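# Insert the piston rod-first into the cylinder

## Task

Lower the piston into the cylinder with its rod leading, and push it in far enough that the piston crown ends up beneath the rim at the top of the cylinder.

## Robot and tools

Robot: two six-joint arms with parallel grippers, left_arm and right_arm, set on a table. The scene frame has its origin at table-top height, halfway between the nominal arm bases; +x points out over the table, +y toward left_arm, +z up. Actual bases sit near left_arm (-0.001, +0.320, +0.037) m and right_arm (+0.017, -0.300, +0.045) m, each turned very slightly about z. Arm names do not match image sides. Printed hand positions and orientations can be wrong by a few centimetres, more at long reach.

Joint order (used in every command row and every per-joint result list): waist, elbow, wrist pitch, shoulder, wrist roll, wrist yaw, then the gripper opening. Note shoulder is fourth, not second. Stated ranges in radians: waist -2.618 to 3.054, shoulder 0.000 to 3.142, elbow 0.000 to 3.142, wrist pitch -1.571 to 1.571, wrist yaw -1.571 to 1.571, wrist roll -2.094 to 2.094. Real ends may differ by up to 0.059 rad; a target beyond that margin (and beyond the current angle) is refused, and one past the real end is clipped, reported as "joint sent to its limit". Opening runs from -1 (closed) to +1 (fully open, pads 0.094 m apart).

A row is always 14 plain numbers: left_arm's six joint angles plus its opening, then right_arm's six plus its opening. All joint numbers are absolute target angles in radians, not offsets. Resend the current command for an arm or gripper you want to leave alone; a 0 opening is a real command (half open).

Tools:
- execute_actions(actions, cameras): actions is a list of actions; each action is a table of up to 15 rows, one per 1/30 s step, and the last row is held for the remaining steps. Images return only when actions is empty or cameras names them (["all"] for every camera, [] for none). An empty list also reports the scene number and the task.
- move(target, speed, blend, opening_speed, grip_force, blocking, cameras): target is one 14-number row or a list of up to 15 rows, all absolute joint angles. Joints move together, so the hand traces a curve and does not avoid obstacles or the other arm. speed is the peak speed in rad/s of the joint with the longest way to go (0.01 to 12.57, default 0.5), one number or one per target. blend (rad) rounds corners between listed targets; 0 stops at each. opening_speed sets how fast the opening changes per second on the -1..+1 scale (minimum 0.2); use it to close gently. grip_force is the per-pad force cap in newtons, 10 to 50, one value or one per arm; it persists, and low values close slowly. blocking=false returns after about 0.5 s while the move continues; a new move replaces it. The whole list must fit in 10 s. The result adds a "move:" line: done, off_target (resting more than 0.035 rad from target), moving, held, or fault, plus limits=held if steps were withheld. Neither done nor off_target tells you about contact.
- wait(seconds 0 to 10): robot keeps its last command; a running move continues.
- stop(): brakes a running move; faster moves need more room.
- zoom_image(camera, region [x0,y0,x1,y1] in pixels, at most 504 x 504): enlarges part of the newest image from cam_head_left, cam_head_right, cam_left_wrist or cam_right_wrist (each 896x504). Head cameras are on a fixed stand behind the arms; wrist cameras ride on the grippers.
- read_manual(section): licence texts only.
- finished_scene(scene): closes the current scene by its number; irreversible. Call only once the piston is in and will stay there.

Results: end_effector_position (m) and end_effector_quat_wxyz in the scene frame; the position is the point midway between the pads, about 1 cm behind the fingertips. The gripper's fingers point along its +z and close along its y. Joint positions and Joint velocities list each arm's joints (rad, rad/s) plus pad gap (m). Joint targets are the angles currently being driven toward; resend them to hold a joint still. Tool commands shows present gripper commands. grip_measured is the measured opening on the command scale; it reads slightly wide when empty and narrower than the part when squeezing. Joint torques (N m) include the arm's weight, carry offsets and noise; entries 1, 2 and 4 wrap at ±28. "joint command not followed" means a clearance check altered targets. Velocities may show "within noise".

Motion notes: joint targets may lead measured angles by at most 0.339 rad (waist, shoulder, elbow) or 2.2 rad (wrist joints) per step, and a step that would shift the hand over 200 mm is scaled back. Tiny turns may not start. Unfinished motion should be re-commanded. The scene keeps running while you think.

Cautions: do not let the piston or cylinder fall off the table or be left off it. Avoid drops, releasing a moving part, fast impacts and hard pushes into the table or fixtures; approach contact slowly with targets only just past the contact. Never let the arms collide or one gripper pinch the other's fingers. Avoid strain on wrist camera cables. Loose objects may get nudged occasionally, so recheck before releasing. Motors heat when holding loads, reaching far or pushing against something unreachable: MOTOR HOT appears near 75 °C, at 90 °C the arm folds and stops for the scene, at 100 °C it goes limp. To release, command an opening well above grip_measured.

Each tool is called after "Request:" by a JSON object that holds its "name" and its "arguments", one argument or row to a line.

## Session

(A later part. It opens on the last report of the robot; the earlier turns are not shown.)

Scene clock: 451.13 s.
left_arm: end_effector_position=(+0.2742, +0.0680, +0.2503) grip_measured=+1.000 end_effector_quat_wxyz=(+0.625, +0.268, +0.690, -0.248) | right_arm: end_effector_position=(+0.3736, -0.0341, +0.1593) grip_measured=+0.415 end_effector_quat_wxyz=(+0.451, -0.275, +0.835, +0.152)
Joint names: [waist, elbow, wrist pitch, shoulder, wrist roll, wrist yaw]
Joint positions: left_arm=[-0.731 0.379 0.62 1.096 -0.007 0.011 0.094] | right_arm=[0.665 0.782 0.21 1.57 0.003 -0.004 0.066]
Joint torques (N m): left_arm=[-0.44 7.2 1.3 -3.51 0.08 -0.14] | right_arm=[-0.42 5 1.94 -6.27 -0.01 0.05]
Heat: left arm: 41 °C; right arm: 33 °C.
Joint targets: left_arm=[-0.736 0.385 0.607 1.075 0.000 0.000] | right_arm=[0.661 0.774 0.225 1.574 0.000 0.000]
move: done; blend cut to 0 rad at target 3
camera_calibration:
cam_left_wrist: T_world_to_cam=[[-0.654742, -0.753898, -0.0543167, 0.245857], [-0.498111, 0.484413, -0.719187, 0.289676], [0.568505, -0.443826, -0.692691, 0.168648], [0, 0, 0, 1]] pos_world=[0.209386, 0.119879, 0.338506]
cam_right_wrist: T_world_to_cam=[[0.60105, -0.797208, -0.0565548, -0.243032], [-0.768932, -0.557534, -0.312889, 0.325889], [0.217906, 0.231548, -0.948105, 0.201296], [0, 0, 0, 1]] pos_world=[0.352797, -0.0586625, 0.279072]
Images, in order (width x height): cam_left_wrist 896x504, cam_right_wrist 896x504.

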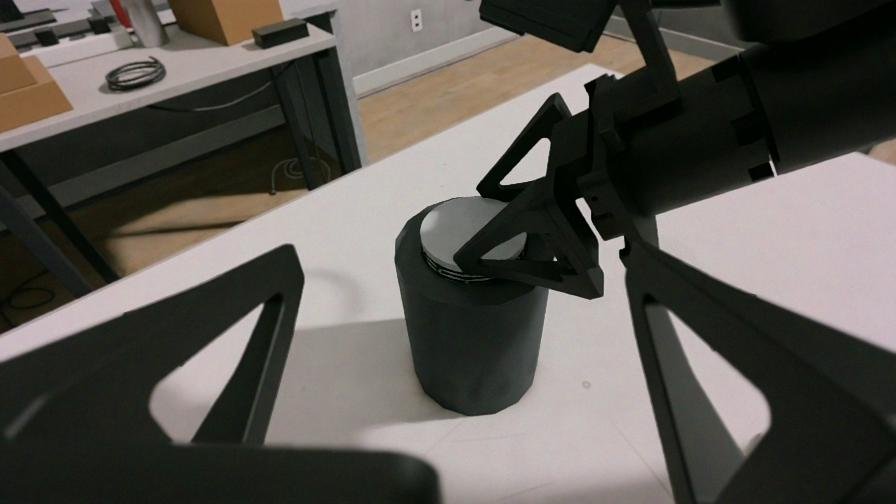

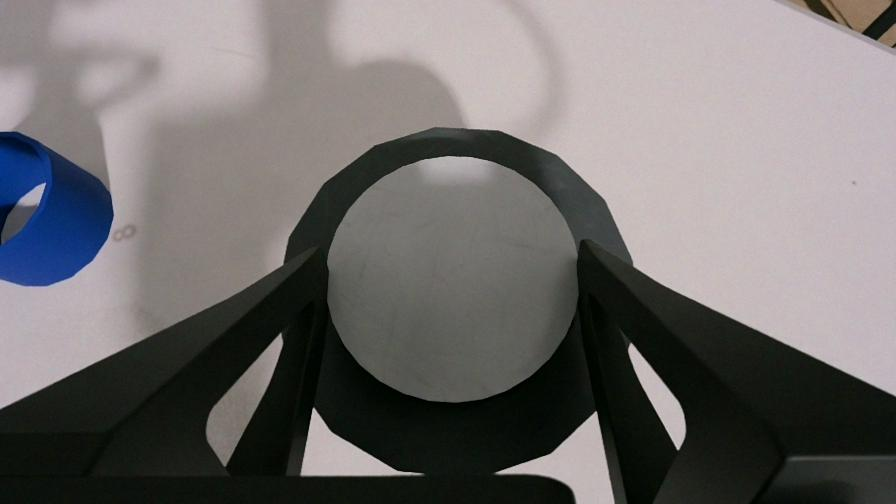

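Request:
{"name": "execute_actions", "arguments": {
  "actions": []
}}

Scene clock: 454.37 s.
left_arm: end_effector_position=(+0.2742, +0.0680, +0.2503) grip_measured=+1.000 end_effector_quat_wxyz=(+0.625, +0.268, +0.690, -0.248) | right_arm: end_effector_position=(+0.3736, -0.0341, +0.1593) grip_measured=+0.415 end_effector_quat_wxyz=(+0.451, -0.275, +0.835, +0.152)
Joint names: [waist, elbow, wrist pitch, shoulder, wrist roll, wrist yaw]
Joint positions: left_arm=[-0.731 0.379 0.62 1.096 -0.007 0.011 0.094] | right_arm=[0.665 0.782 0.21 1.57 0.003 -0.004 0.066]
Joint velocities: within noise
Joint torques (N m): left_arm=[-0.43 7.2 1.3 -3.51 0.08 -0.15] | right_arm=[-0.44 5.08 1.93 -6.34 -0.01 0.02]
Motor temperatures (°C): left_arm=[28 32 41 29 26 27 25] | right_arm=[30 31 34 32 28 29 31]
Heat: left arm: 41 °C; right arm: 34 °C.
Joint targets: left_arm=[-0.736 0.385 0.607 1.075 0.000 0.000] | right_arm=[0.661 0.774 0.225 1.574 0.000 0.000]
Tool commands: left_gripper/opening=+1.0 right_gripper/opening=+0.15
camera_calibration:
cam_left_wrist: T_world_to_cam=[[-0.654742, -0.753898, -0.0543167, 0.245857], [-0.498111, 0.484413, -0.719187, 0.289676], [0.568505, -0.443826, -0.692691, 0.168648], [0, 0, 0, 1]] pos_world=[0.209386, 0.119879, 0.338506]
cam_right_wrist: T_world_to_cam=[[0.60105, -0.797208, -0.0565548, -0.243032], [-0.768932, -0.557534, -0.312889, 0.325889], [0.217906, 0.231548, -0.948105, 0.201296], [0, 0, 0, 1]] pos_world=[0.352797, -0.0586625, 0.279072]

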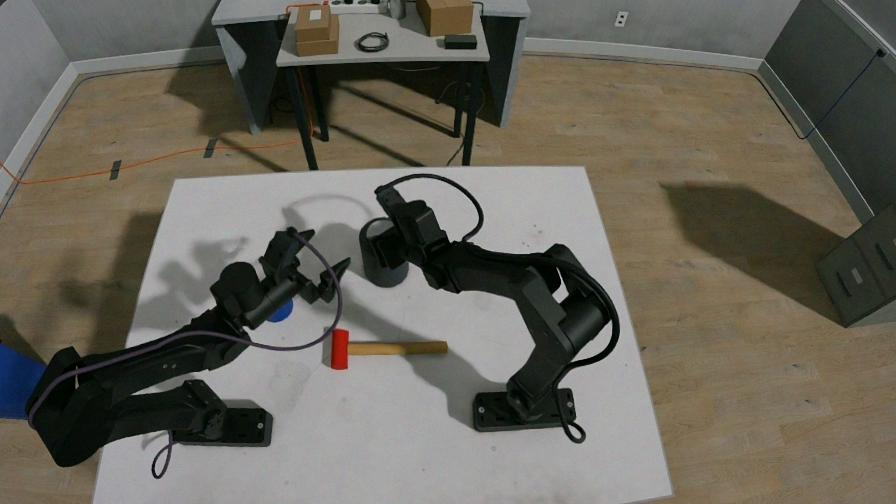

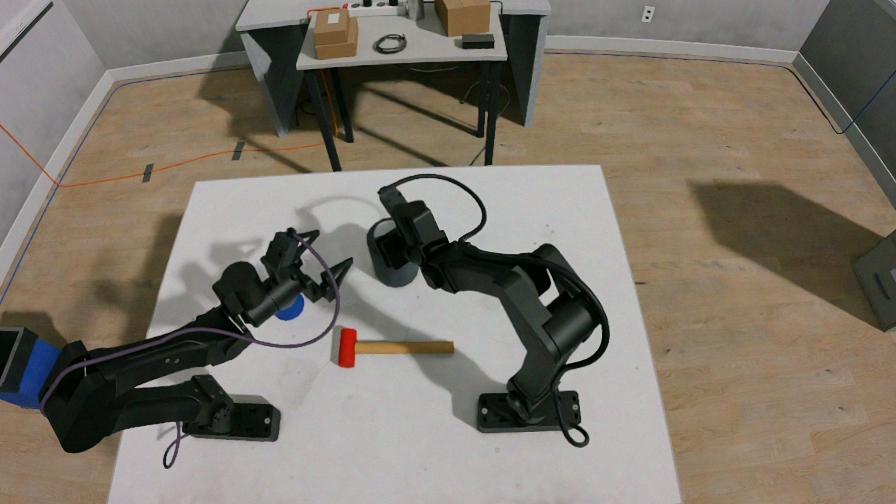

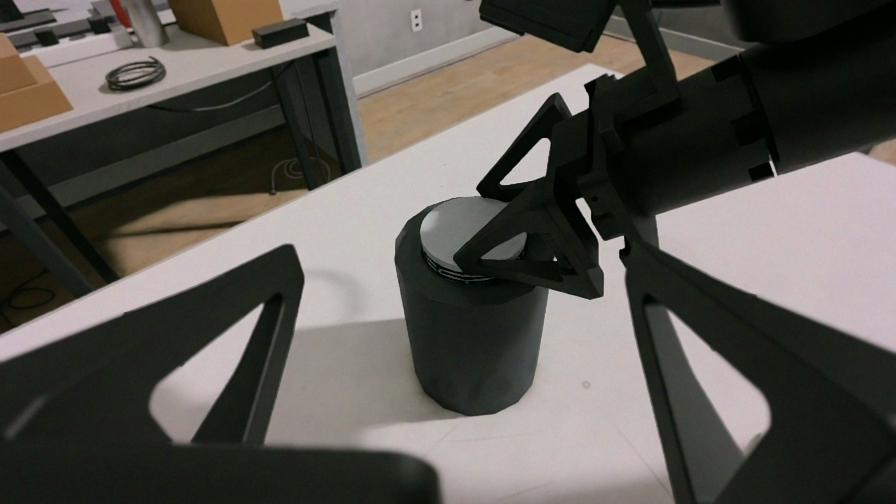

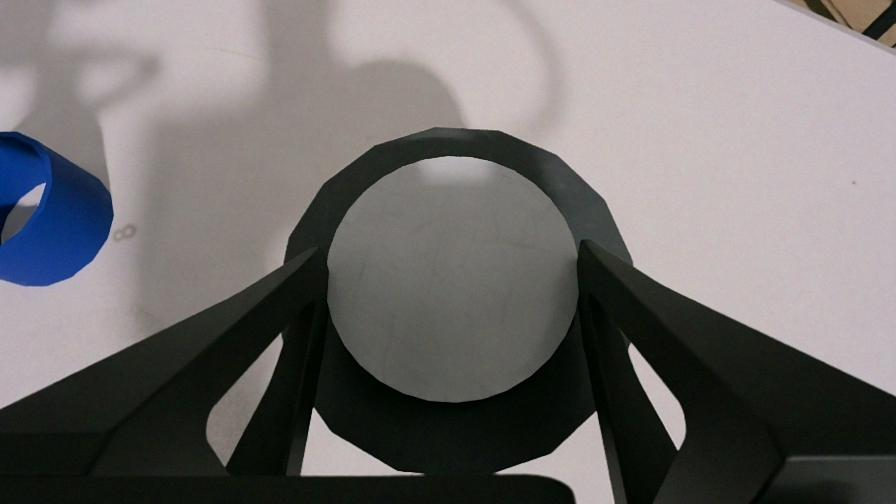

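Request:
{"name": "zoom_image", "arguments": {
  "camera": "cam_right_wrist",
  "region": [0, 120, 140, 300]
}}

Request:
{"name": "zoom_image", "arguments": {
  "camera": "cam_left_wrist",
  "region": [380, 180, 620, 320]
}}

Scaled by 2.800 from the camera's 896x504 image, which has a finer 1280x720 frame.

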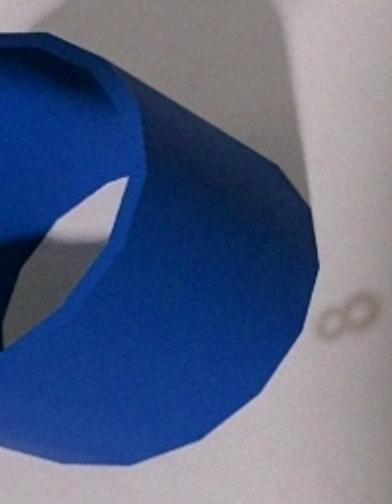

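Scaled by 2.100 from the camera's 896x504 image, which has a finer 1280x720 frame.

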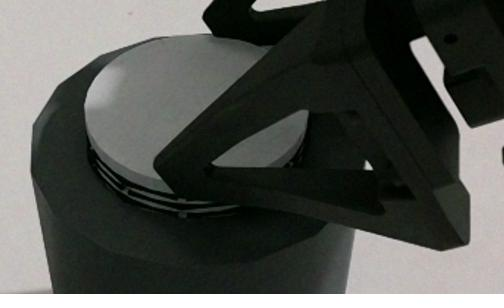

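Request:
{"name": "move", "arguments": {
  "target": [-0.325, 0.756, -0.567, 1.089, 0, 0, 1.0, 0.661, 0.774, 0.225, 1.574, 0, 0, 0.15],
  "speed": 0.9,
  "cameras": ["cam_left_wrist"]
}}

Scene clock: 464.00 s.
left_arm: end_effector_position=(+0.2817, +0.2206, +0.1565) grip_measured=+1.000 end_effector_quat_wxyz=(+0.311, +0.156, +0.936, -0.057) | right_arm: end_effector_position=(+0.3736, -0.0341, +0.1593) grip_measured=+0.415 end_effector_quat_wxyz=(+0.451, -0.275, +0.835, +0.152)
Joint names: [waist, elbow, wrist pitch, shoulder, wrist roll, wrist yaw]
Joint positions: left_arm=[-0.33 0.724 -0.554 1.096 -0.007 0.006 0.094] | right_arm=[0.665 0.782 0.21 1.57 0.003 -0.004 0.066]
Joint torques (N m): left_arm=[0.46 9.28 0.84 -2.44 0.07 -0.09] | right_arm=[-0.4 5.07 1.92 -6.24 -0.04 0.02]
Heat: left arm: 41 °C; right arm: 34 °C.
Joint targets: left_arm=[-0.325 0.756 -0.567 1.089 0.000 0.000] | right_arm=[0.661 0.774 0.225 1.574 0.000 0.000]
move: done
camera_calibration:
cam_left_wrist: T_world_to_cam=[[-0.350205, -0.934935, -0.0570437, 0.315236], [-0.936657, 0.349192, 0.0271698, 0.188638], [-0.0054828, 0.0629453, -0.998002, 0.264862], [0, 0, 0, 1]] pos_world=[0.288539, 0.212182, 0.277189]
Images, in order (width x height): cam_left_wrist 896x504.

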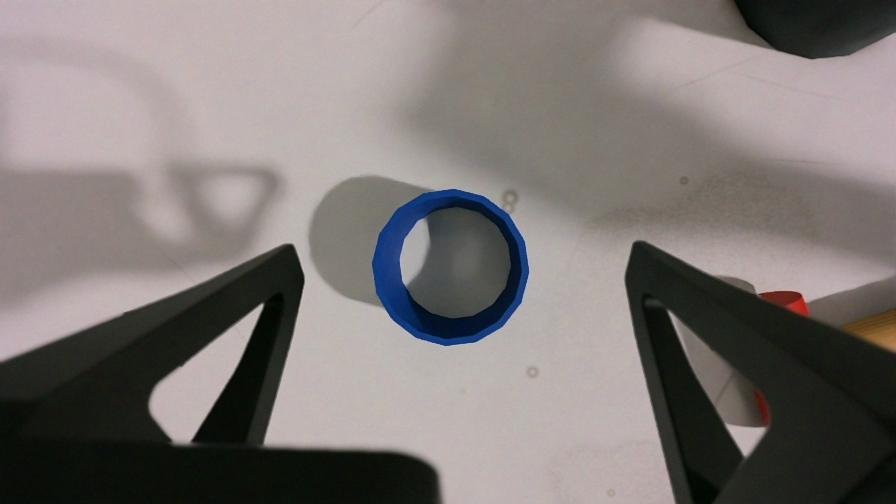

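Request:
{"name": "zoom_image", "arguments": {
  "camera": "cam_left_wrist",
  "region": [360, 180, 540, 360]
}}

Scaled by 2.800 from the camera's 896x504 image, which has a finer 1280x720 frame.

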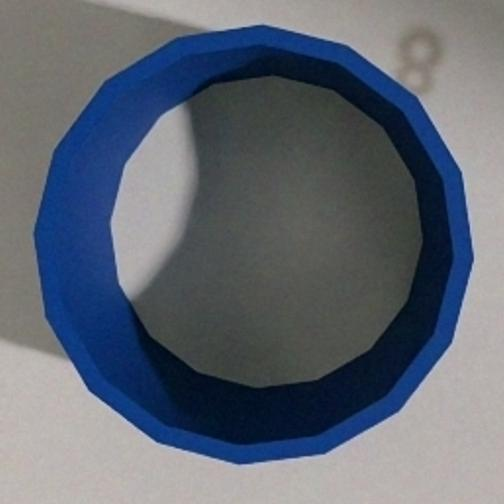

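Request:
{"name": "zoom_image", "arguments": {
  "camera": "cam_left_wrist",
  "region": [490, 220, 540, 290]
}}

Request:
{"name": "zoom_image", "arguments": {
  "camera": "cam_left_wrist",
  "region": [400, 290, 500, 350]
}}

Request:
{"name": "zoom_image", "arguments": {
  "camera": "cam_left_wrist",
  "region": [400, 180, 500, 240]
}}

Request:
{"name": "zoom_image", "arguments": {
  "camera": "cam_left_wrist",
  "region": [365, 220, 415, 310]
}}

Scaled by 7.200 from the camera's 896x504 image, which has a finer 1280x720 frame.

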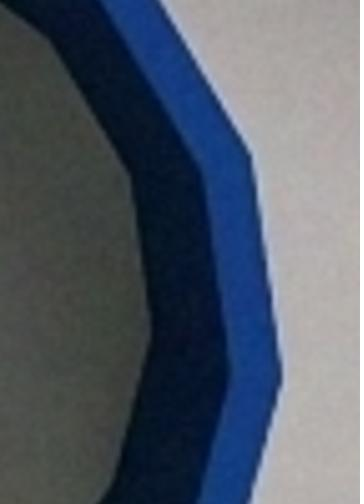

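Scaled by 5.040 from the camera's 896x504 image, which has a finer 1280x720 frame.

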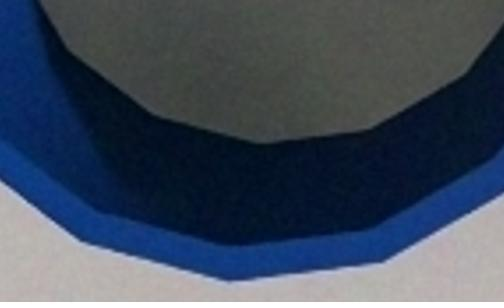

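Scaled by 5.040 from the camera's 896x504 image, which has a finer 1280x720 frame.

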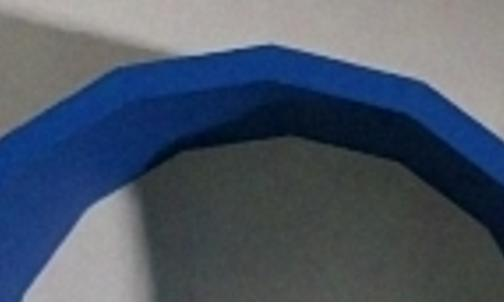

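Scaled by 5.600 from the camera's 896x504 image, which has a finer 1280x720 frame.

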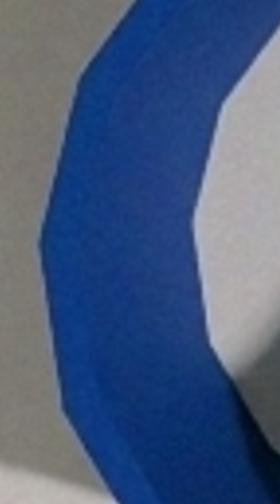

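Request:
{"name": "move", "arguments": {
  "target": [-0.305, 0.415, -0.117, 1.198, 0, 0, 1.0, 0.661, 0.774, 0.225, 1.574, 0, 0, 0.15],
  "speed": 0.6,
  "cameras": ["cam_left_wrist"]
}}

Scene clock: 477.00 s.
left_arm: end_effector_position=(+0.2768, +0.2280, +0.0739) grip_measured=+1.000 end_effector_quat_wxyz=(+0.318, +0.148, +0.935, -0.055) | right_arm: end_effector_position=(+0.3736, -0.0341, +0.1593) grip_measured=+0.415 end_effector_quat_wxyz=(+0.451, -0.275, +0.835, +0.152)
Joint names: [waist, elbow, wrist pitch, shoulder, wrist roll, wrist yaw]
Joint positions: left_arm=[-0.312 0.419 -0.14 1.194 -0.007 0.006 0.094] | right_arm=[0.665 0.782 0.21 1.57 0.003 -0.004 0.066]
Joint torques (N m): left_arm=[0.62 5.85 1.18 -1.84 0.08 -0.09] | right_arm=[-0.42 5.09 1.93 -6.34 -0.04 0.01]
Heat: left arm: 40 °C; right arm: 35 °C.
Joint targets: left_arm=[-0.305 0.415 -0.117 1.198 0.000 0.000] | right_arm=[0.661 0.774 0.225 1.574 0.000 0.000]
move: done
camera_calibration:
cam_left_wrist: T_world_to_cam=[[-0.332399, -0.941393, -0.0573594, 0.312375], [-0.943124, 0.33212, 0.0146009, 0.190307], [0.00530508, 0.0589504, -0.998247, 0.179953], [0, 0, 0, 1]] pos_world=[0.282361, 0.220255, 0.194776]
Images, in order (width x height): cam_left_wrist 896x504.

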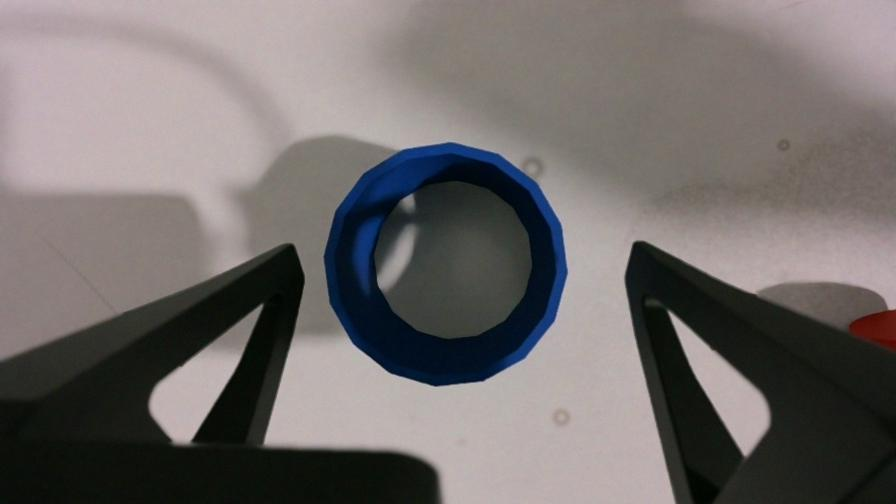

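Request:
{"name": "zoom_image", "arguments": {
  "camera": "cam_left_wrist",
  "region": [315, 225, 395, 285]
}}

Request:
{"name": "zoom_image", "arguments": {
  "camera": "cam_left_wrist",
  "region": [505, 215, 585, 290]
}}

Request:
{"name": "zoom_image", "arguments": {
  "camera": "cam_left_wrist",
  "region": [400, 325, 490, 395]
}}

Request:
{"name": "zoom_image", "arguments": {
  "camera": "cam_left_wrist",
  "region": [400, 135, 490, 205]
}}

Scaled by 6.300 from the camera's 896x504 image, which has a finer 1280x720 frame.

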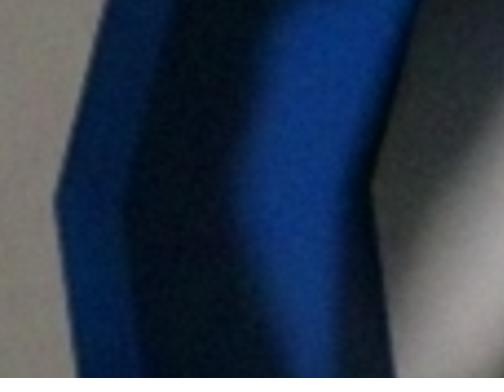

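Scaled by 6.300 from the camera's 896x504 image, which has a finer 1280x720 frame.

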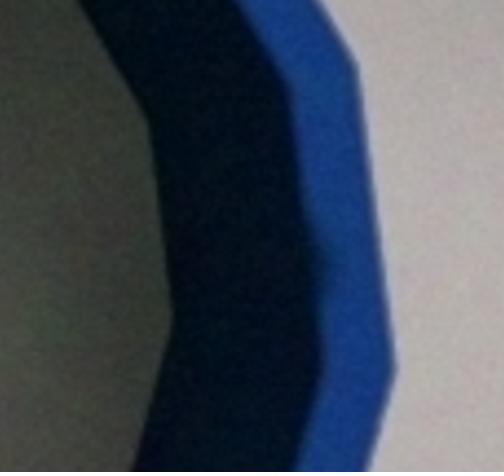

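Scaled by 5.600 from the camera's 896x504 image, which has a finer 1280x720 frame.

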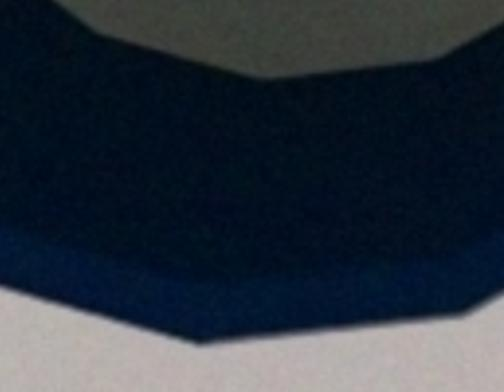

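Scaled by 5.600 from the camera's 896x504 image, which has a finer 1280x720 frame.

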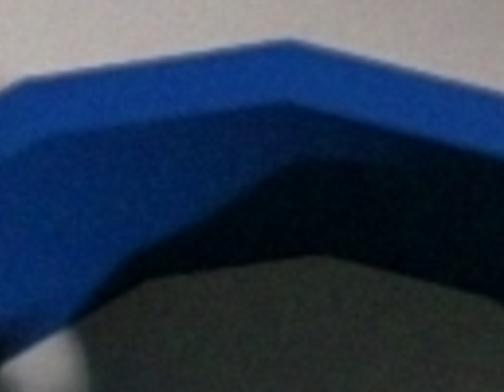

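Request:
{"name": "move", "arguments": {
  "target": [-0.281, 0.395, -0.085, 1.212, 0, 0, 1.0, 0.661, 0.774, 0.225, 1.574, 0, 0, 0.15],
  "speed": 0.3,
  "cameras": ["cam_left_wrist"]
}}

Scene clock: 489.43 s.
left_arm: end_effector_position=(+0.2792, +0.2347, +0.0700) grip_measured=+1.000 end_effector_quat_wxyz=(+0.321, +0.136, +0.936, -0.051) | right_arm: end_effector_position=(+0.3736, -0.0341, +0.1593) grip_measured=+0.415 end_effector_quat_wxyz=(+0.451, -0.275, +0.835, +0.152)
Joint names: [waist, elbow, wrist pitch, shoulder, wrist roll, wrist yaw]
Joint positions: left_arm=[-0.288 0.404 -0.108 1.205 -0.007 0.006 0.094] | right_arm=[0.665 0.782 0.21 1.57 0.003 -0.004 0.066]
Joint torques (N m): left_arm=[0.61 5.48 1.19 -1.68 0.07 -0.09] | right_arm=[-0.4 5.04 1.93 -6.26 0 0.04]
Heat: left arm: 41 °C; right arm: 35 °C.
Joint targets: left_arm=[-0.281 0.395 -0.085 1.212 0.000 0.000] | right_arm=[0.661 0.774 0.225 1.574 0.000 0.000]
move: done
camera_calibration:
cam_left_wrist: T_world_to_cam=[[-0.30938, -0.949201, -0.0574617, 0.314497], [-0.9509, 0.309349, 0.0096465, 0.198219], [0.00861926, 0.0576247, -0.998301, 0.174909], [0, 0, 0, 1]] pos_world=[0.284278, 0.227123, 0.190771]
Images, in order (width x height): cam_left_wrist 896x504.

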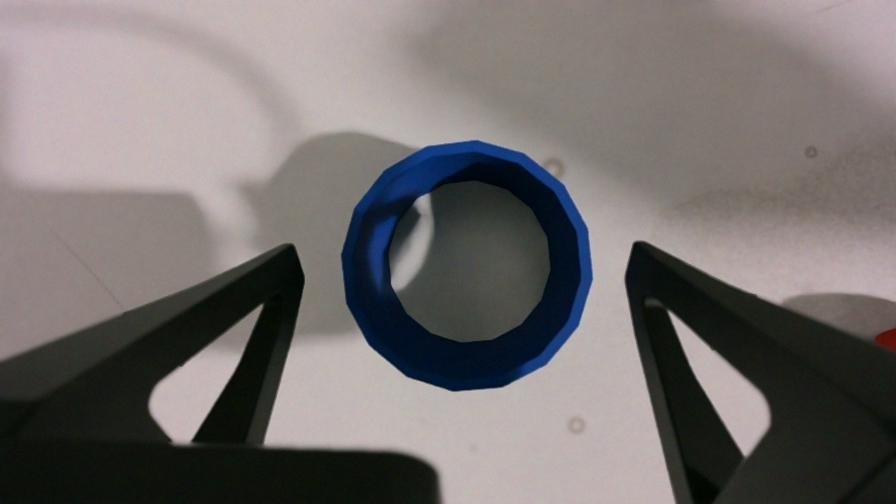

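Request:
{"name": "move", "arguments": {
  "target": [-0.281, 0.300, 0.19, 1.374, 0, 0, 1.0, 0.661, 0.774, 0.225, 1.574, 0, 0, 0.15],
  "speed": 0.3,
  "cameras": ["cam_left_wrist"]
}}

Scene clock: 492.33 s.
left_arm: end_effector_position=(+0.2820, +0.2338, +0.0348) grip_measured=+1.000 end_effector_quat_wxyz=(+0.329, +0.136, +0.933, -0.053) | right_arm: end_effector_position=(+0.3736, -0.0341, +0.1593) grip_measured=+0.415 end_effector_quat_wxyz=(+0.451, -0.275, +0.835, +0.152)
Joint names: [waist, elbow, wrist pitch, shoulder, wrist roll, wrist yaw]
Joint positions: left_arm=[-0.288 0.307 0.167 1.365 -0.007 0.006 0.094] | right_arm=[0.665 0.782 0.21 1.57 0.003 -0.004 0.066]
Joint torques (N m): left_arm=[0.61 4.72 1.22 -2.15 0.07 -0.09] | right_arm=[-0.38 5.01 1.91 -6.24 -0.02 0.03]
Heat: left arm: 41 °C; right arm: 35 °C.
Joint targets: left_arm=[-0.281 0.300 0.190 1.374 0.000 0.000] | right_arm=[0.661 0.774 0.225 1.574 0.000 0.000]
move: done
camera_calibration:
cam_left_wrist: T_world_to_cam=[[-0.308414, -0.949494, -0.05781, 0.312389], [-0.950904, 0.309375, -0.00825791, 0.202186], [0.0257258, 0.0524249, -0.998293, 0.136256], [0, 0, 0, 1]] pos_world=[0.285099, 0.226917, 0.155753]
Images, in order (width x height): cam_left_wrist 896x504.

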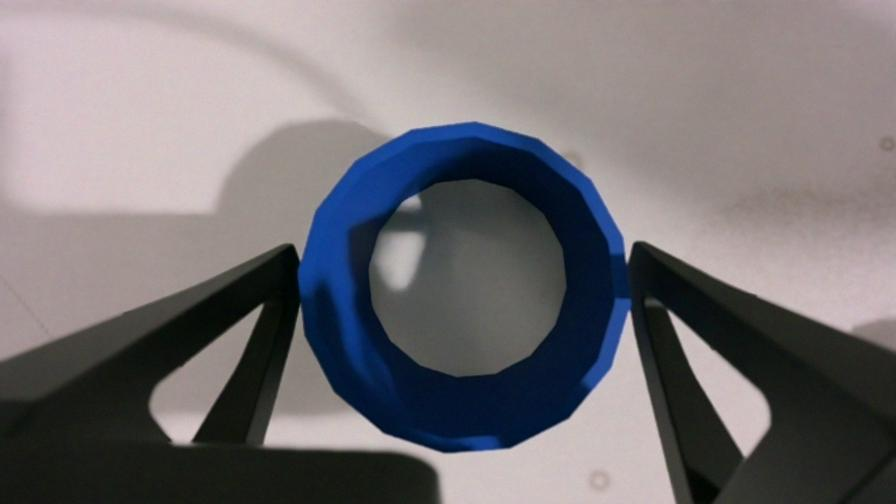

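Request:
{"name": "move", "arguments": {
  "target": [-0.281, 0.300, 0.19, 1.374, 0, 0, 0.55, 0.661, 0.774, 0.225, 1.574, 0, 0, 0.15],
  "speed": 0.3,
  "grip_force": [25, 50],
  "cameras": ["cam_left_wrist"]
}}

Scene clock: 494.97 s.
left_arm: end_effector_position=(+0.2821, +0.2338, +0.0349) grip_measured=+0.715 end_effector_quat_wxyz=(+0.329, +0.136, +0.933, -0.053) | right_arm: end_effector_position=(+0.3736, -0.0341, +0.1593) grip_measured=+0.415 end_effector_quat_wxyz=(+0.451, -0.275, +0.835, +0.152)
Joint names: [waist, elbow, wrist pitch, shoulder, wrist roll, wrist yaw]
Joint positions: left_arm=[-0.288 0.307 0.167 1.365 -0.007 0.006 0.081] | right_arm=[0.665 0.782 0.21 1.57 0.003 -0.004 0.066]
Joint torques (N m): left_arm=[0.61 4.72 1.21 -2.14 0.07 -0.09] | right_arm=[-0.49 4.96 1.94 -6.34 -0.01 0.01]
Heat: left arm: 41 °C; right arm: 35 °C.
Joint targets: left_arm=[-0.281 0.300 0.190 1.374 0.000 0.000] | right_arm=[0.661 0.774 0.225 1.574 0.000 0.000]
grip_force (N): 25, 50
move: done
camera_calibration:
cam_left_wrist: T_world_to_cam=[[-0.308398, -0.949498, -0.0578382, 0.312395], [-0.950899, 0.309381, -0.00866955, 0.202248], [0.0261257, 0.0523246, -0.998288, 0.136264], [0, 0, 0, 1]] pos_world=[0.2851, 0.226917, 0.155852]
Images, in order (width x height): cam_left_wrist 896x504.

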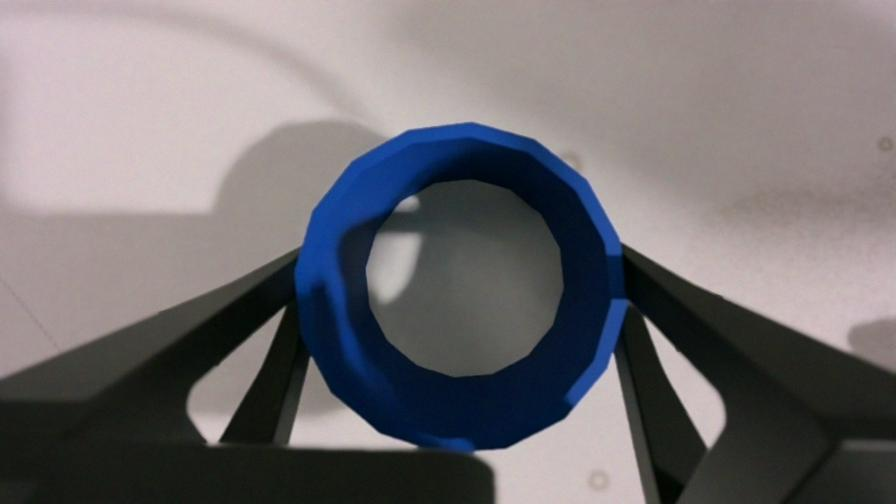

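Request:
{"name": "move", "arguments": {
  "target": [
    [-0.281, 0.300, 0.19, 1.374, 0, 0, 0.55, 0.661, 0.918, 0.133, 1.454, 0, 0, 0.15],
    [-0.281, 0.300, 0.19, 1.374, 0, 0, 0.55, 0.661, 1.3155, -0.333, 1.385, 0, 0, 0.15],
    [-0.281, 0.300, 0.19, 1.374, 0, 0, 0.55, 0.15, 1.3155, -0.333, 1.385, 0, 0, 0.15]
  ],
  "speed": [0.25, 0.5, 0.5],
  "blend": [0.02, 0.02, 0],
  "cameras": ["cam_right_wrist", "cam_head_left", "cam_head_right"]
}}

Scene clock: 500.63 s.
left_arm: end_effector_position=(+0.2821, +0.2338, +0.0349) grip_measured=+0.714 end_effector_quat_wxyz=(+0.329, +0.136, +0.933, -0.053) | right_arm: end_effector_position=(+0.4581, -0.2470, +0.3080) grip_measured=+0.415 end_effector_quat_wxyz=(+0.478, -0.050, +0.877, +0.029)
Joint names: [waist, elbow, wrist pitch, shoulder, wrist roll, wrist yaw]
Joint positions: left_arm=[-0.288 0.307 0.167 1.365 -0.007 0.006 0.081] | right_arm=[0.146 1.262 -0.408 1.427 0.003 -0.001 0.066]
Joint torques (N m): left_arm=[0.61 4.72 1.21 -2.15 0.07 -0.09] | right_arm=[0.4 10.52 2.68 -10.03 -0.02 0.01]
Heat: left arm: 41 °C; right arm: 36 °C.
Joint targets: left_arm=[-0.281 0.300 0.190 1.374 0.000 0.000] | right_arm=[0.150 1.315 -0.333 1.385 0.000 0.000]
grip_force (N): 25, 50
move: off_target (right_arm); right_arm: the wrist pitch is farthest, 0.075 rad from its target
camera_calibration:
cam_right_wrist: T_world_to_cam=[[0.123726, -0.990799, -0.0548552, -0.284682], [-0.942679, -0.100093, -0.318337, 0.513048], [0.309917, 0.0910975, -0.946389, 0.295825], [0, 0, 0, 1]] pos_world=[0.427181, -0.257659, 0.427671]
Images, in order (width x height): cam_head_left 896x504, cam_head_right 896x504, cam_right_wrist 896x504.

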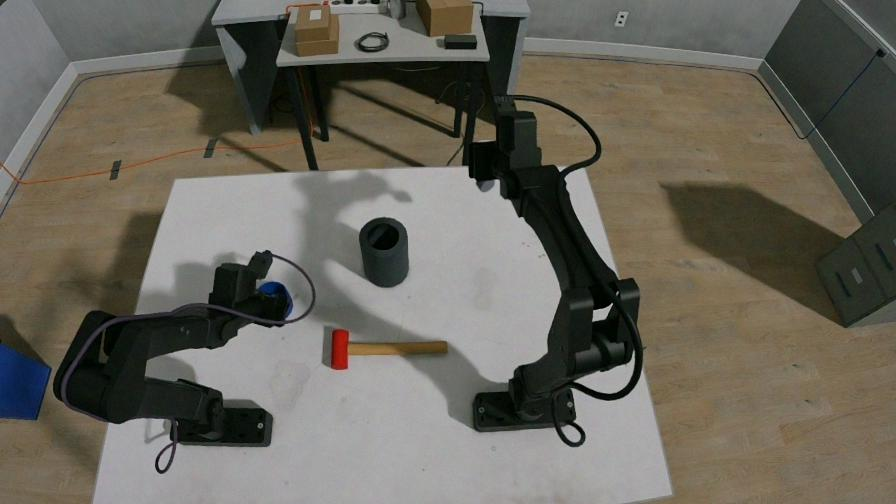

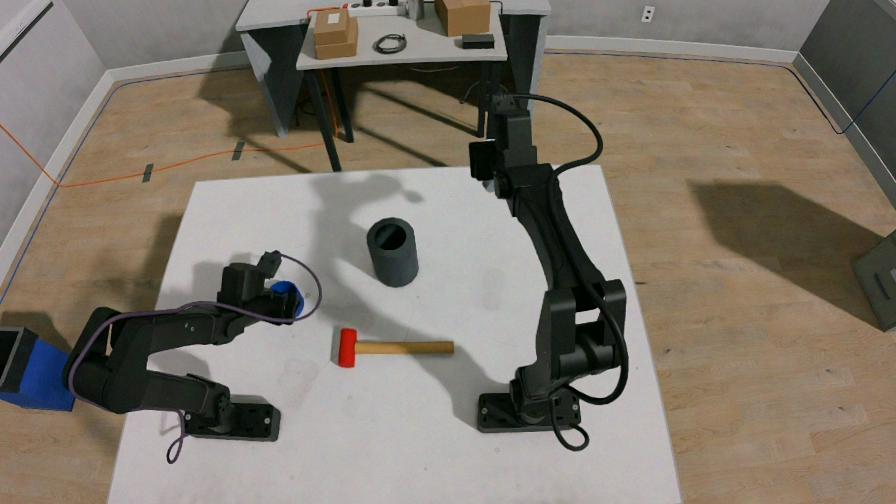

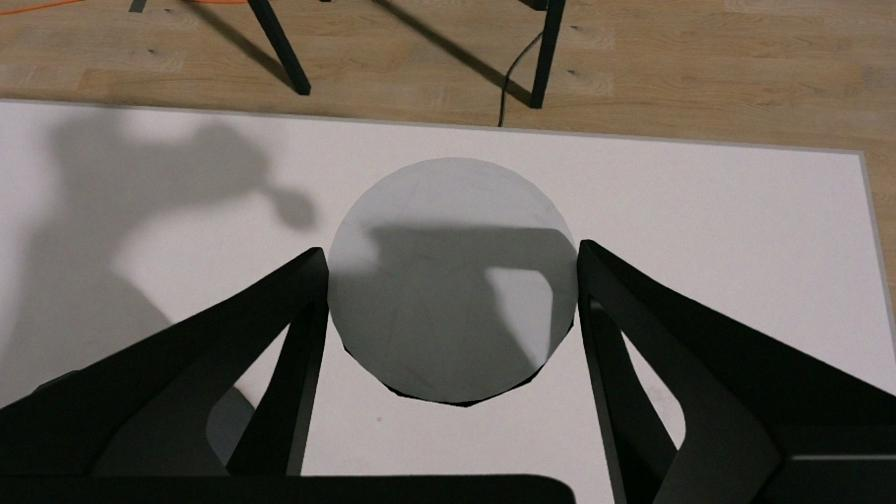

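Request:
{"name": "move", "arguments": {
  "target": [
    [-0.281, 0.892, -0.73, 1.013, 0, 0, 0.55, 0.15, 1.3155, -0.333, 1.385, 0, 0, 0.15],
    [-0.758, 1.597, -0.584, 1.853, 0, 0, 0.55, 0.15, 1.3155, -0.333, 1.385, 0, 0, 0.15]
  ],
  "speed": [0.5, 0.6],
  "blend": [0.05, 0],
  "cameras": ["cam_left_wrist", "cam_head_left", "cam_head_right"]
}}

Scene clock: 506.77 s.
left_arm: end_effector_position=(+0.3558, -0.0246, +0.1953) grip_measured=+0.714 end_effector_quat_wxyz=(+0.294, +0.353, +0.880, -0.122) | right_arm: end_effector_position=(+0.4579, -0.2470, +0.3078) grip_measured=+0.415 end_effector_quat_wxyz=(+0.477, -0.050, +0.877, +0.029)
Joint names: [waist, elbow, wrist pitch, shoulder, wrist roll, wrist yaw]
Joint positions: left_arm=[-0.762 1.554 -0.626 1.85 -0.007 0.004 0.081] | right_arm=[0.146 1.262 -0.409 1.427 0.003 -0.001 0.066]
Joint torques (N m): left_arm=[0.34 10.19 1.36 -8.42 0.07 -0.06] | right_arm=[0.54 10.55 2.65 -9.98 -0.02 0]
Heat: left arm: 41 °C; right arm: 37 °C.
Joint targets: left_arm=[-0.758 1.597 -0.584 1.853 0.000 0.000] | right_arm=[0.150 1.315 -0.333 1.385 0.000 0.000]
grip_force (N): 25, 50
move: off_target (left_arm, right_arm); left_arm: the elbow is farthest, 0.043 rad from its target; right_arm: the wrist pitch is farthest, 0.076 rad from its target
camera_calibration:
cam_left_wrist: T_world_to_cam=[[-0.708012, -0.703714, -0.0592087, 0.247568], [-0.705722, 0.708126, 0.0226475, 0.270093], [0.0259899, 0.0578196, -0.997989, 0.308061], [0, 0, 0, 1]] pos_world=[0.357885, -0.0348554, 0.315983]
Images, in order (width x height): cam_head_left 896x504, cam_head_right 896x504, cam_left_wrist 896x504.

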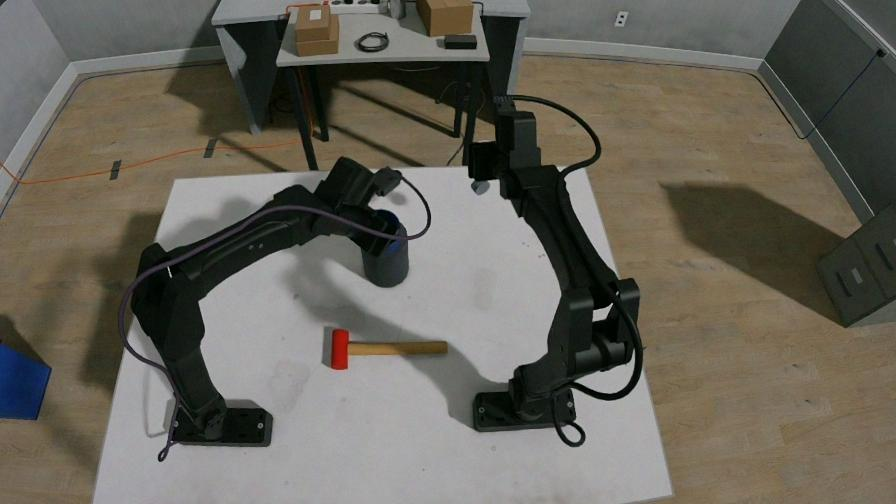

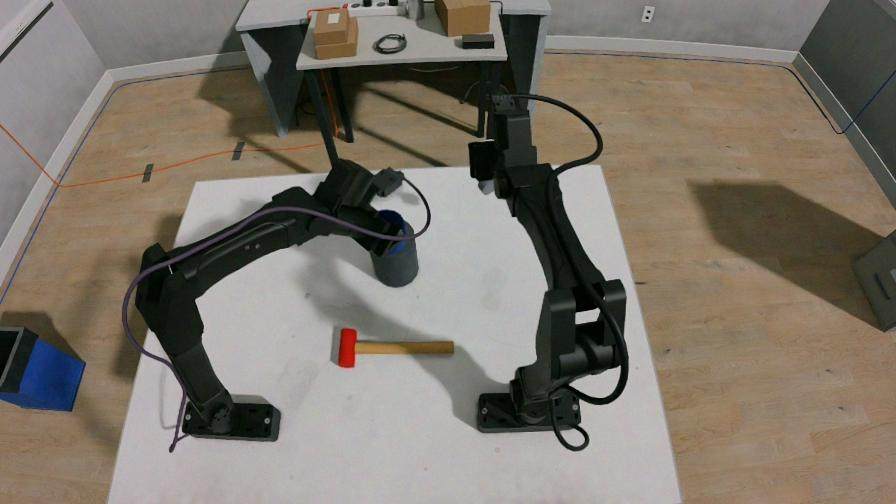

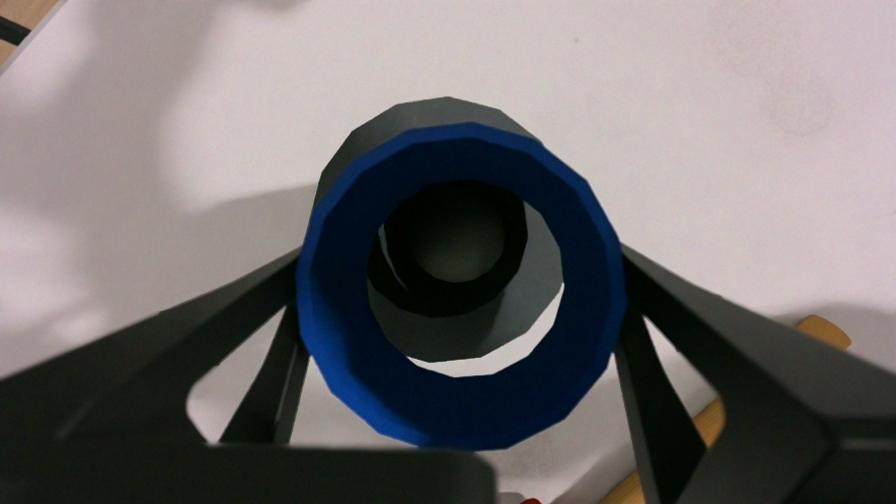

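Request:
{"name": "zoom_image", "arguments": {
  "camera": "cam_left_wrist",
  "region": [355, 165, 575, 385]
}}

Scaled by 2.291 from the camera's 896x504 image, which has a finer 1280x720 frame.

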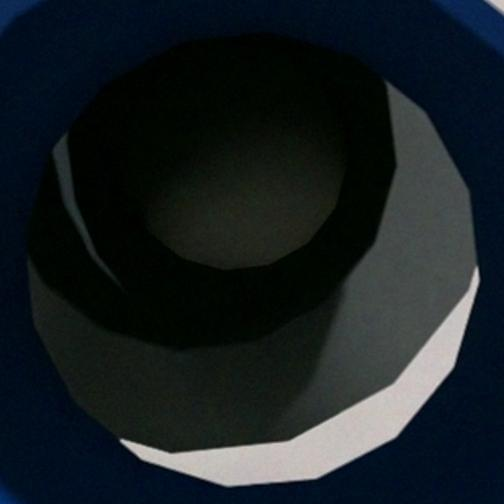

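Request:
{"name": "move", "arguments": {
  "target": [-0.734, 1.553, -0.4955, 1.904, 0, 0, 0.55, 0.15, 1.3155, -0.333, 1.385, 0, 0, 0.15],
  "speed": 0.25,
  "cameras": ["cam_left_wrist"]
}}

Scene clock: 510.80 s.
left_arm: end_effector_position=(+0.3766, -0.0286, +0.1859) grip_measured=+0.714 end_effector_quat_wxyz=(+0.312, +0.341, +0.878, -0.125) | right_arm: end_effector_position=(+0.4579, -0.2470, +0.3078) grip_measured=+0.415 end_effector_quat_wxyz=(+0.477, -0.050, +0.877, +0.029)
Joint names: [waist, elbow, wrist pitch, shoulder, wrist roll, wrist yaw]
Joint positions: left_arm=[-0.739 1.554 -0.544 1.896 -0.007 0.004 0.081] | right_arm=[0.146 1.262 -0.409 1.427 0.003 -0.001 0.066]
Joint torques (N m): left_arm=[0.47 6.79 1.45 -8.47 0.08 -0.07] | right_arm=[0.54 10.48 2.65 -9.99 -0.04 -0.01]
Heat: left arm: 41 °C; right arm: 38 °C.
Joint targets: left_arm=[-0.734 1.553 -0.495 1.904 0.000 0.000] | right_arm=[0.150 1.315 -0.333 1.385 0.000 0.000]
grip_force (N): 25, 50
move: off_target (left_arm, right_arm); left_arm: the wrist pitch is farthest, 0.048 rad from its target; right_arm: the wrist pitch is farthest, 0.076 rad from its target
camera_calibration:
cam_left_wrist: T_world_to_cam=[[-0.690345, -0.720991, -0.0599676, 0.251951], [-0.721642, 0.692126, -0.0139253, 0.300194], [0.0515451, 0.0336619, -0.998103, 0.288103], [0, 0, 0, 1]] pos_world=[0.375716, -0.0358157, 0.306845]
Images, in order (width x height): cam_left_wrist 896x504.

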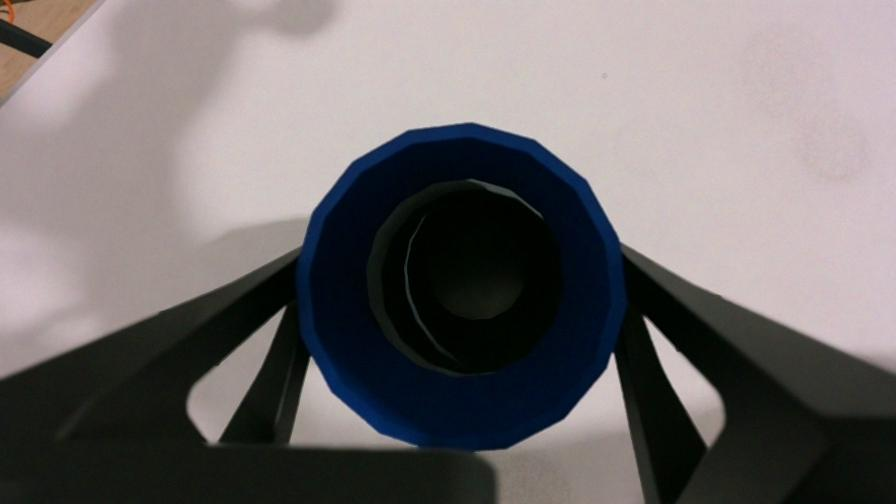

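Request:
{"name": "zoom_image", "arguments": {
  "camera": "cam_left_wrist",
  "region": [355, 165, 575, 385]
}}

Scaled by 2.291 from the camera's 896x504 image, which has a finer 1280x720 frame.

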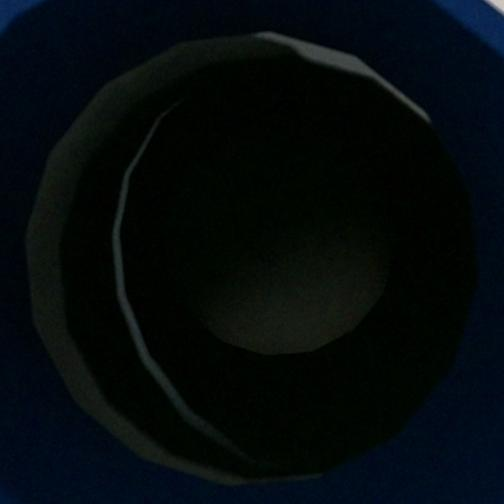

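Request:
{"name": "move", "arguments": {
  "target": [-0.750, 1.506, -0.449, 1.908, 0, 0, 0.55, 0.15, 1.3155, -0.333, 1.385, 0, 0, 0.15],
  "speed": 0.15,
  "cameras": ["cam_left_wrist"]
}}

Request:
{"name": "zoom_image", "arguments": {
  "camera": "cam_left_wrist",
  "region": [355, 165, 575, 385]
}}

Scene clock: 514.13 s.
left_arm: end_effector_position=(+0.3743, -0.0294, +0.1747) grip_measured=+0.714 end_effector_quat_wxyz=(+0.312, +0.342, +0.877, -0.126) | right_arm: end_effector_position=(+0.4579, -0.2470, +0.3078) grip_measured=+0.415 end_effector_quat_wxyz=(+0.477, -0.050, +0.877, +0.029)
Joint names: [waist, elbow, wrist pitch, shoulder, wrist roll, wrist yaw]
Joint positions: left_arm=[-0.744 1.509 -0.497 1.896 -0.007 0.004 0.081] | right_arm=[0.146 1.262 -0.409 1.427 0.003 -0.001 0.066]
Joint torques (N m): left_arm=[-0.61 6.64 1.44 -8.17 0.07 -0.07] | right_arm=[0.38 10.47 2.67 -10.07 -0.02 0.02]
Motor temperatures (°C): left_arm=[28 32 42 29 26 27 26] | right_arm=[29 33 39 32 28 29 31]
Heat: left arm: 42 °C; right arm: 39 °C.
Joint targets: left_arm=[-0.750 1.506 -0.449 1.908 0.000 0.000] | right_arm=[0.150 1.315 -0.333 1.385 0.000 0.000]
grip_force (N): 25, 50
move: off_target (left_arm, right_arm); left_arm: the wrist pitch is farthest, 0.048 rad from its target; right_arm: the wrist pitch is farthest, 0.076 rad from its target
camera_calibration:
cam_left_wrist: T_world_to_cam=[[-0.693333, -0.718114, -0.0600125, 0.250293], [-0.718677, 0.695171, -0.0154874, 0.298185], [0.0528407, 0.0323917, -0.998077, 0.276637], [0, 0, 0, 1]] pos_world=[0.373217, -0.0365116, 0.295744]
Images, in order (width x height): cam_left_wrist 896x504.

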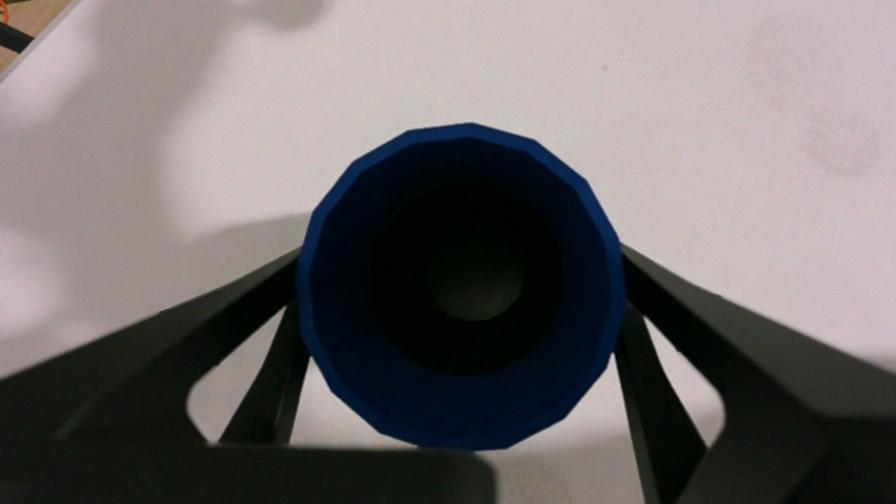

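Scaled by 2.291 from the camera's 896x504 image, which has a finer 1280x720 frame.

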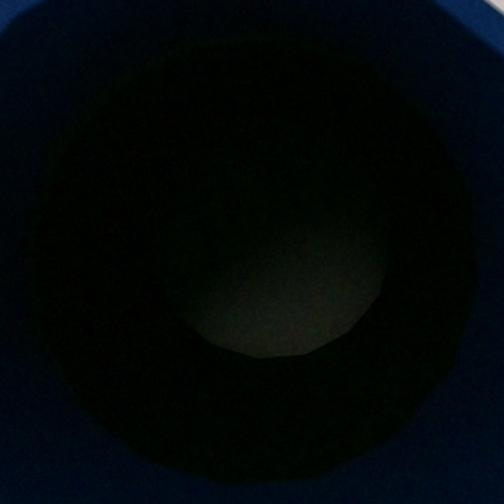

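Request:
{"name": "move", "arguments": {
  "target": [-0.751, 1.467, -0.4055, 1.914, 0, 0, 0.55, 0.15, 1.3155, -0.333, 1.385, 0, 0, 0.15],
  "speed": 0.08,
  "cameras": ["cam_left_wrist"]
}}

Scene clock: 517.20 s.
left_arm: end_effector_position=(+0.3788, -0.0336, +0.1740) grip_measured=+0.714 end_effector_quat_wxyz=(+0.329, +0.340, +0.871, -0.132) | right_arm: end_effector_position=(+0.4579, -0.2470, +0.3078) grip_measured=+0.415 end_effector_quat_wxyz=(+0.477, -0.050, +0.877, +0.029)
Joint names: [waist, elbow, wrist pitch, shoulder, wrist roll, wrist yaw]
Joint positions: left_arm=[-0.744 1.481 -0.431 1.896 -0.007 0.004 0.081] | right_arm=[0.146 1.262 -0.409 1.427 0.003 -0.001 0.066]
Joint torques (N m): left_arm=[-0.69 5.85 1.26 -7.77 0.07 -0.06] | right_arm=[0.46 10.47 2.67 -9.96 -0.01 0]
Heat: left arm: 42 °C; right arm: 39 °C.
Joint targets: left_arm=[-0.751 1.467 -0.405 1.914 0.000 0.000] | right_arm=[0.150 1.315 -0.333 1.385 0.000 0.000]
grip_force (N): 25, 50
move: off_target (right_arm); right_arm: the wrist pitch is farthest, 0.076 rad from its target
camera_calibration:
cam_left_wrist: T_world_to_cam=[[-0.691663, -0.71967, -0.0606417, 0.249796], [-0.717703, 0.694286, -0.0535603, 0.310542], [0.0806484, 0.00647701, -0.996722, 0.264092], [0, 0, 0, 1]] pos_world=[0.374353, -0.0375447, 0.295007]
Images, in order (width x height): cam_left_wrist 896x504.

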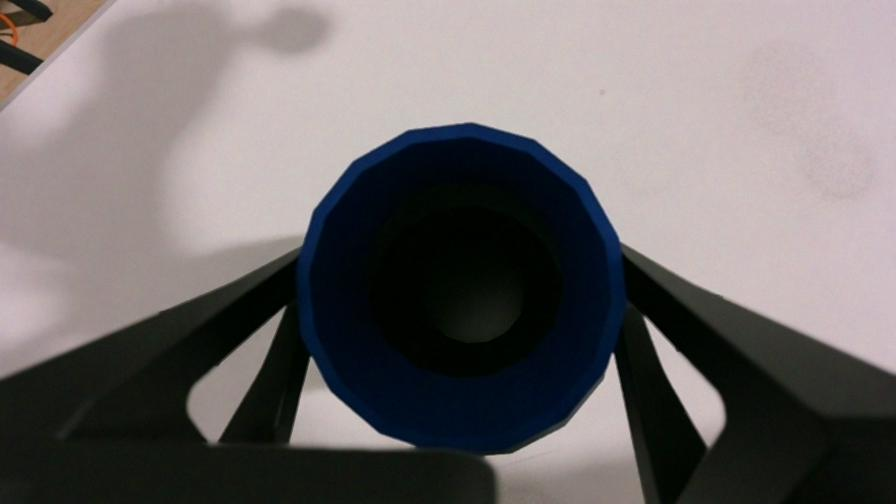

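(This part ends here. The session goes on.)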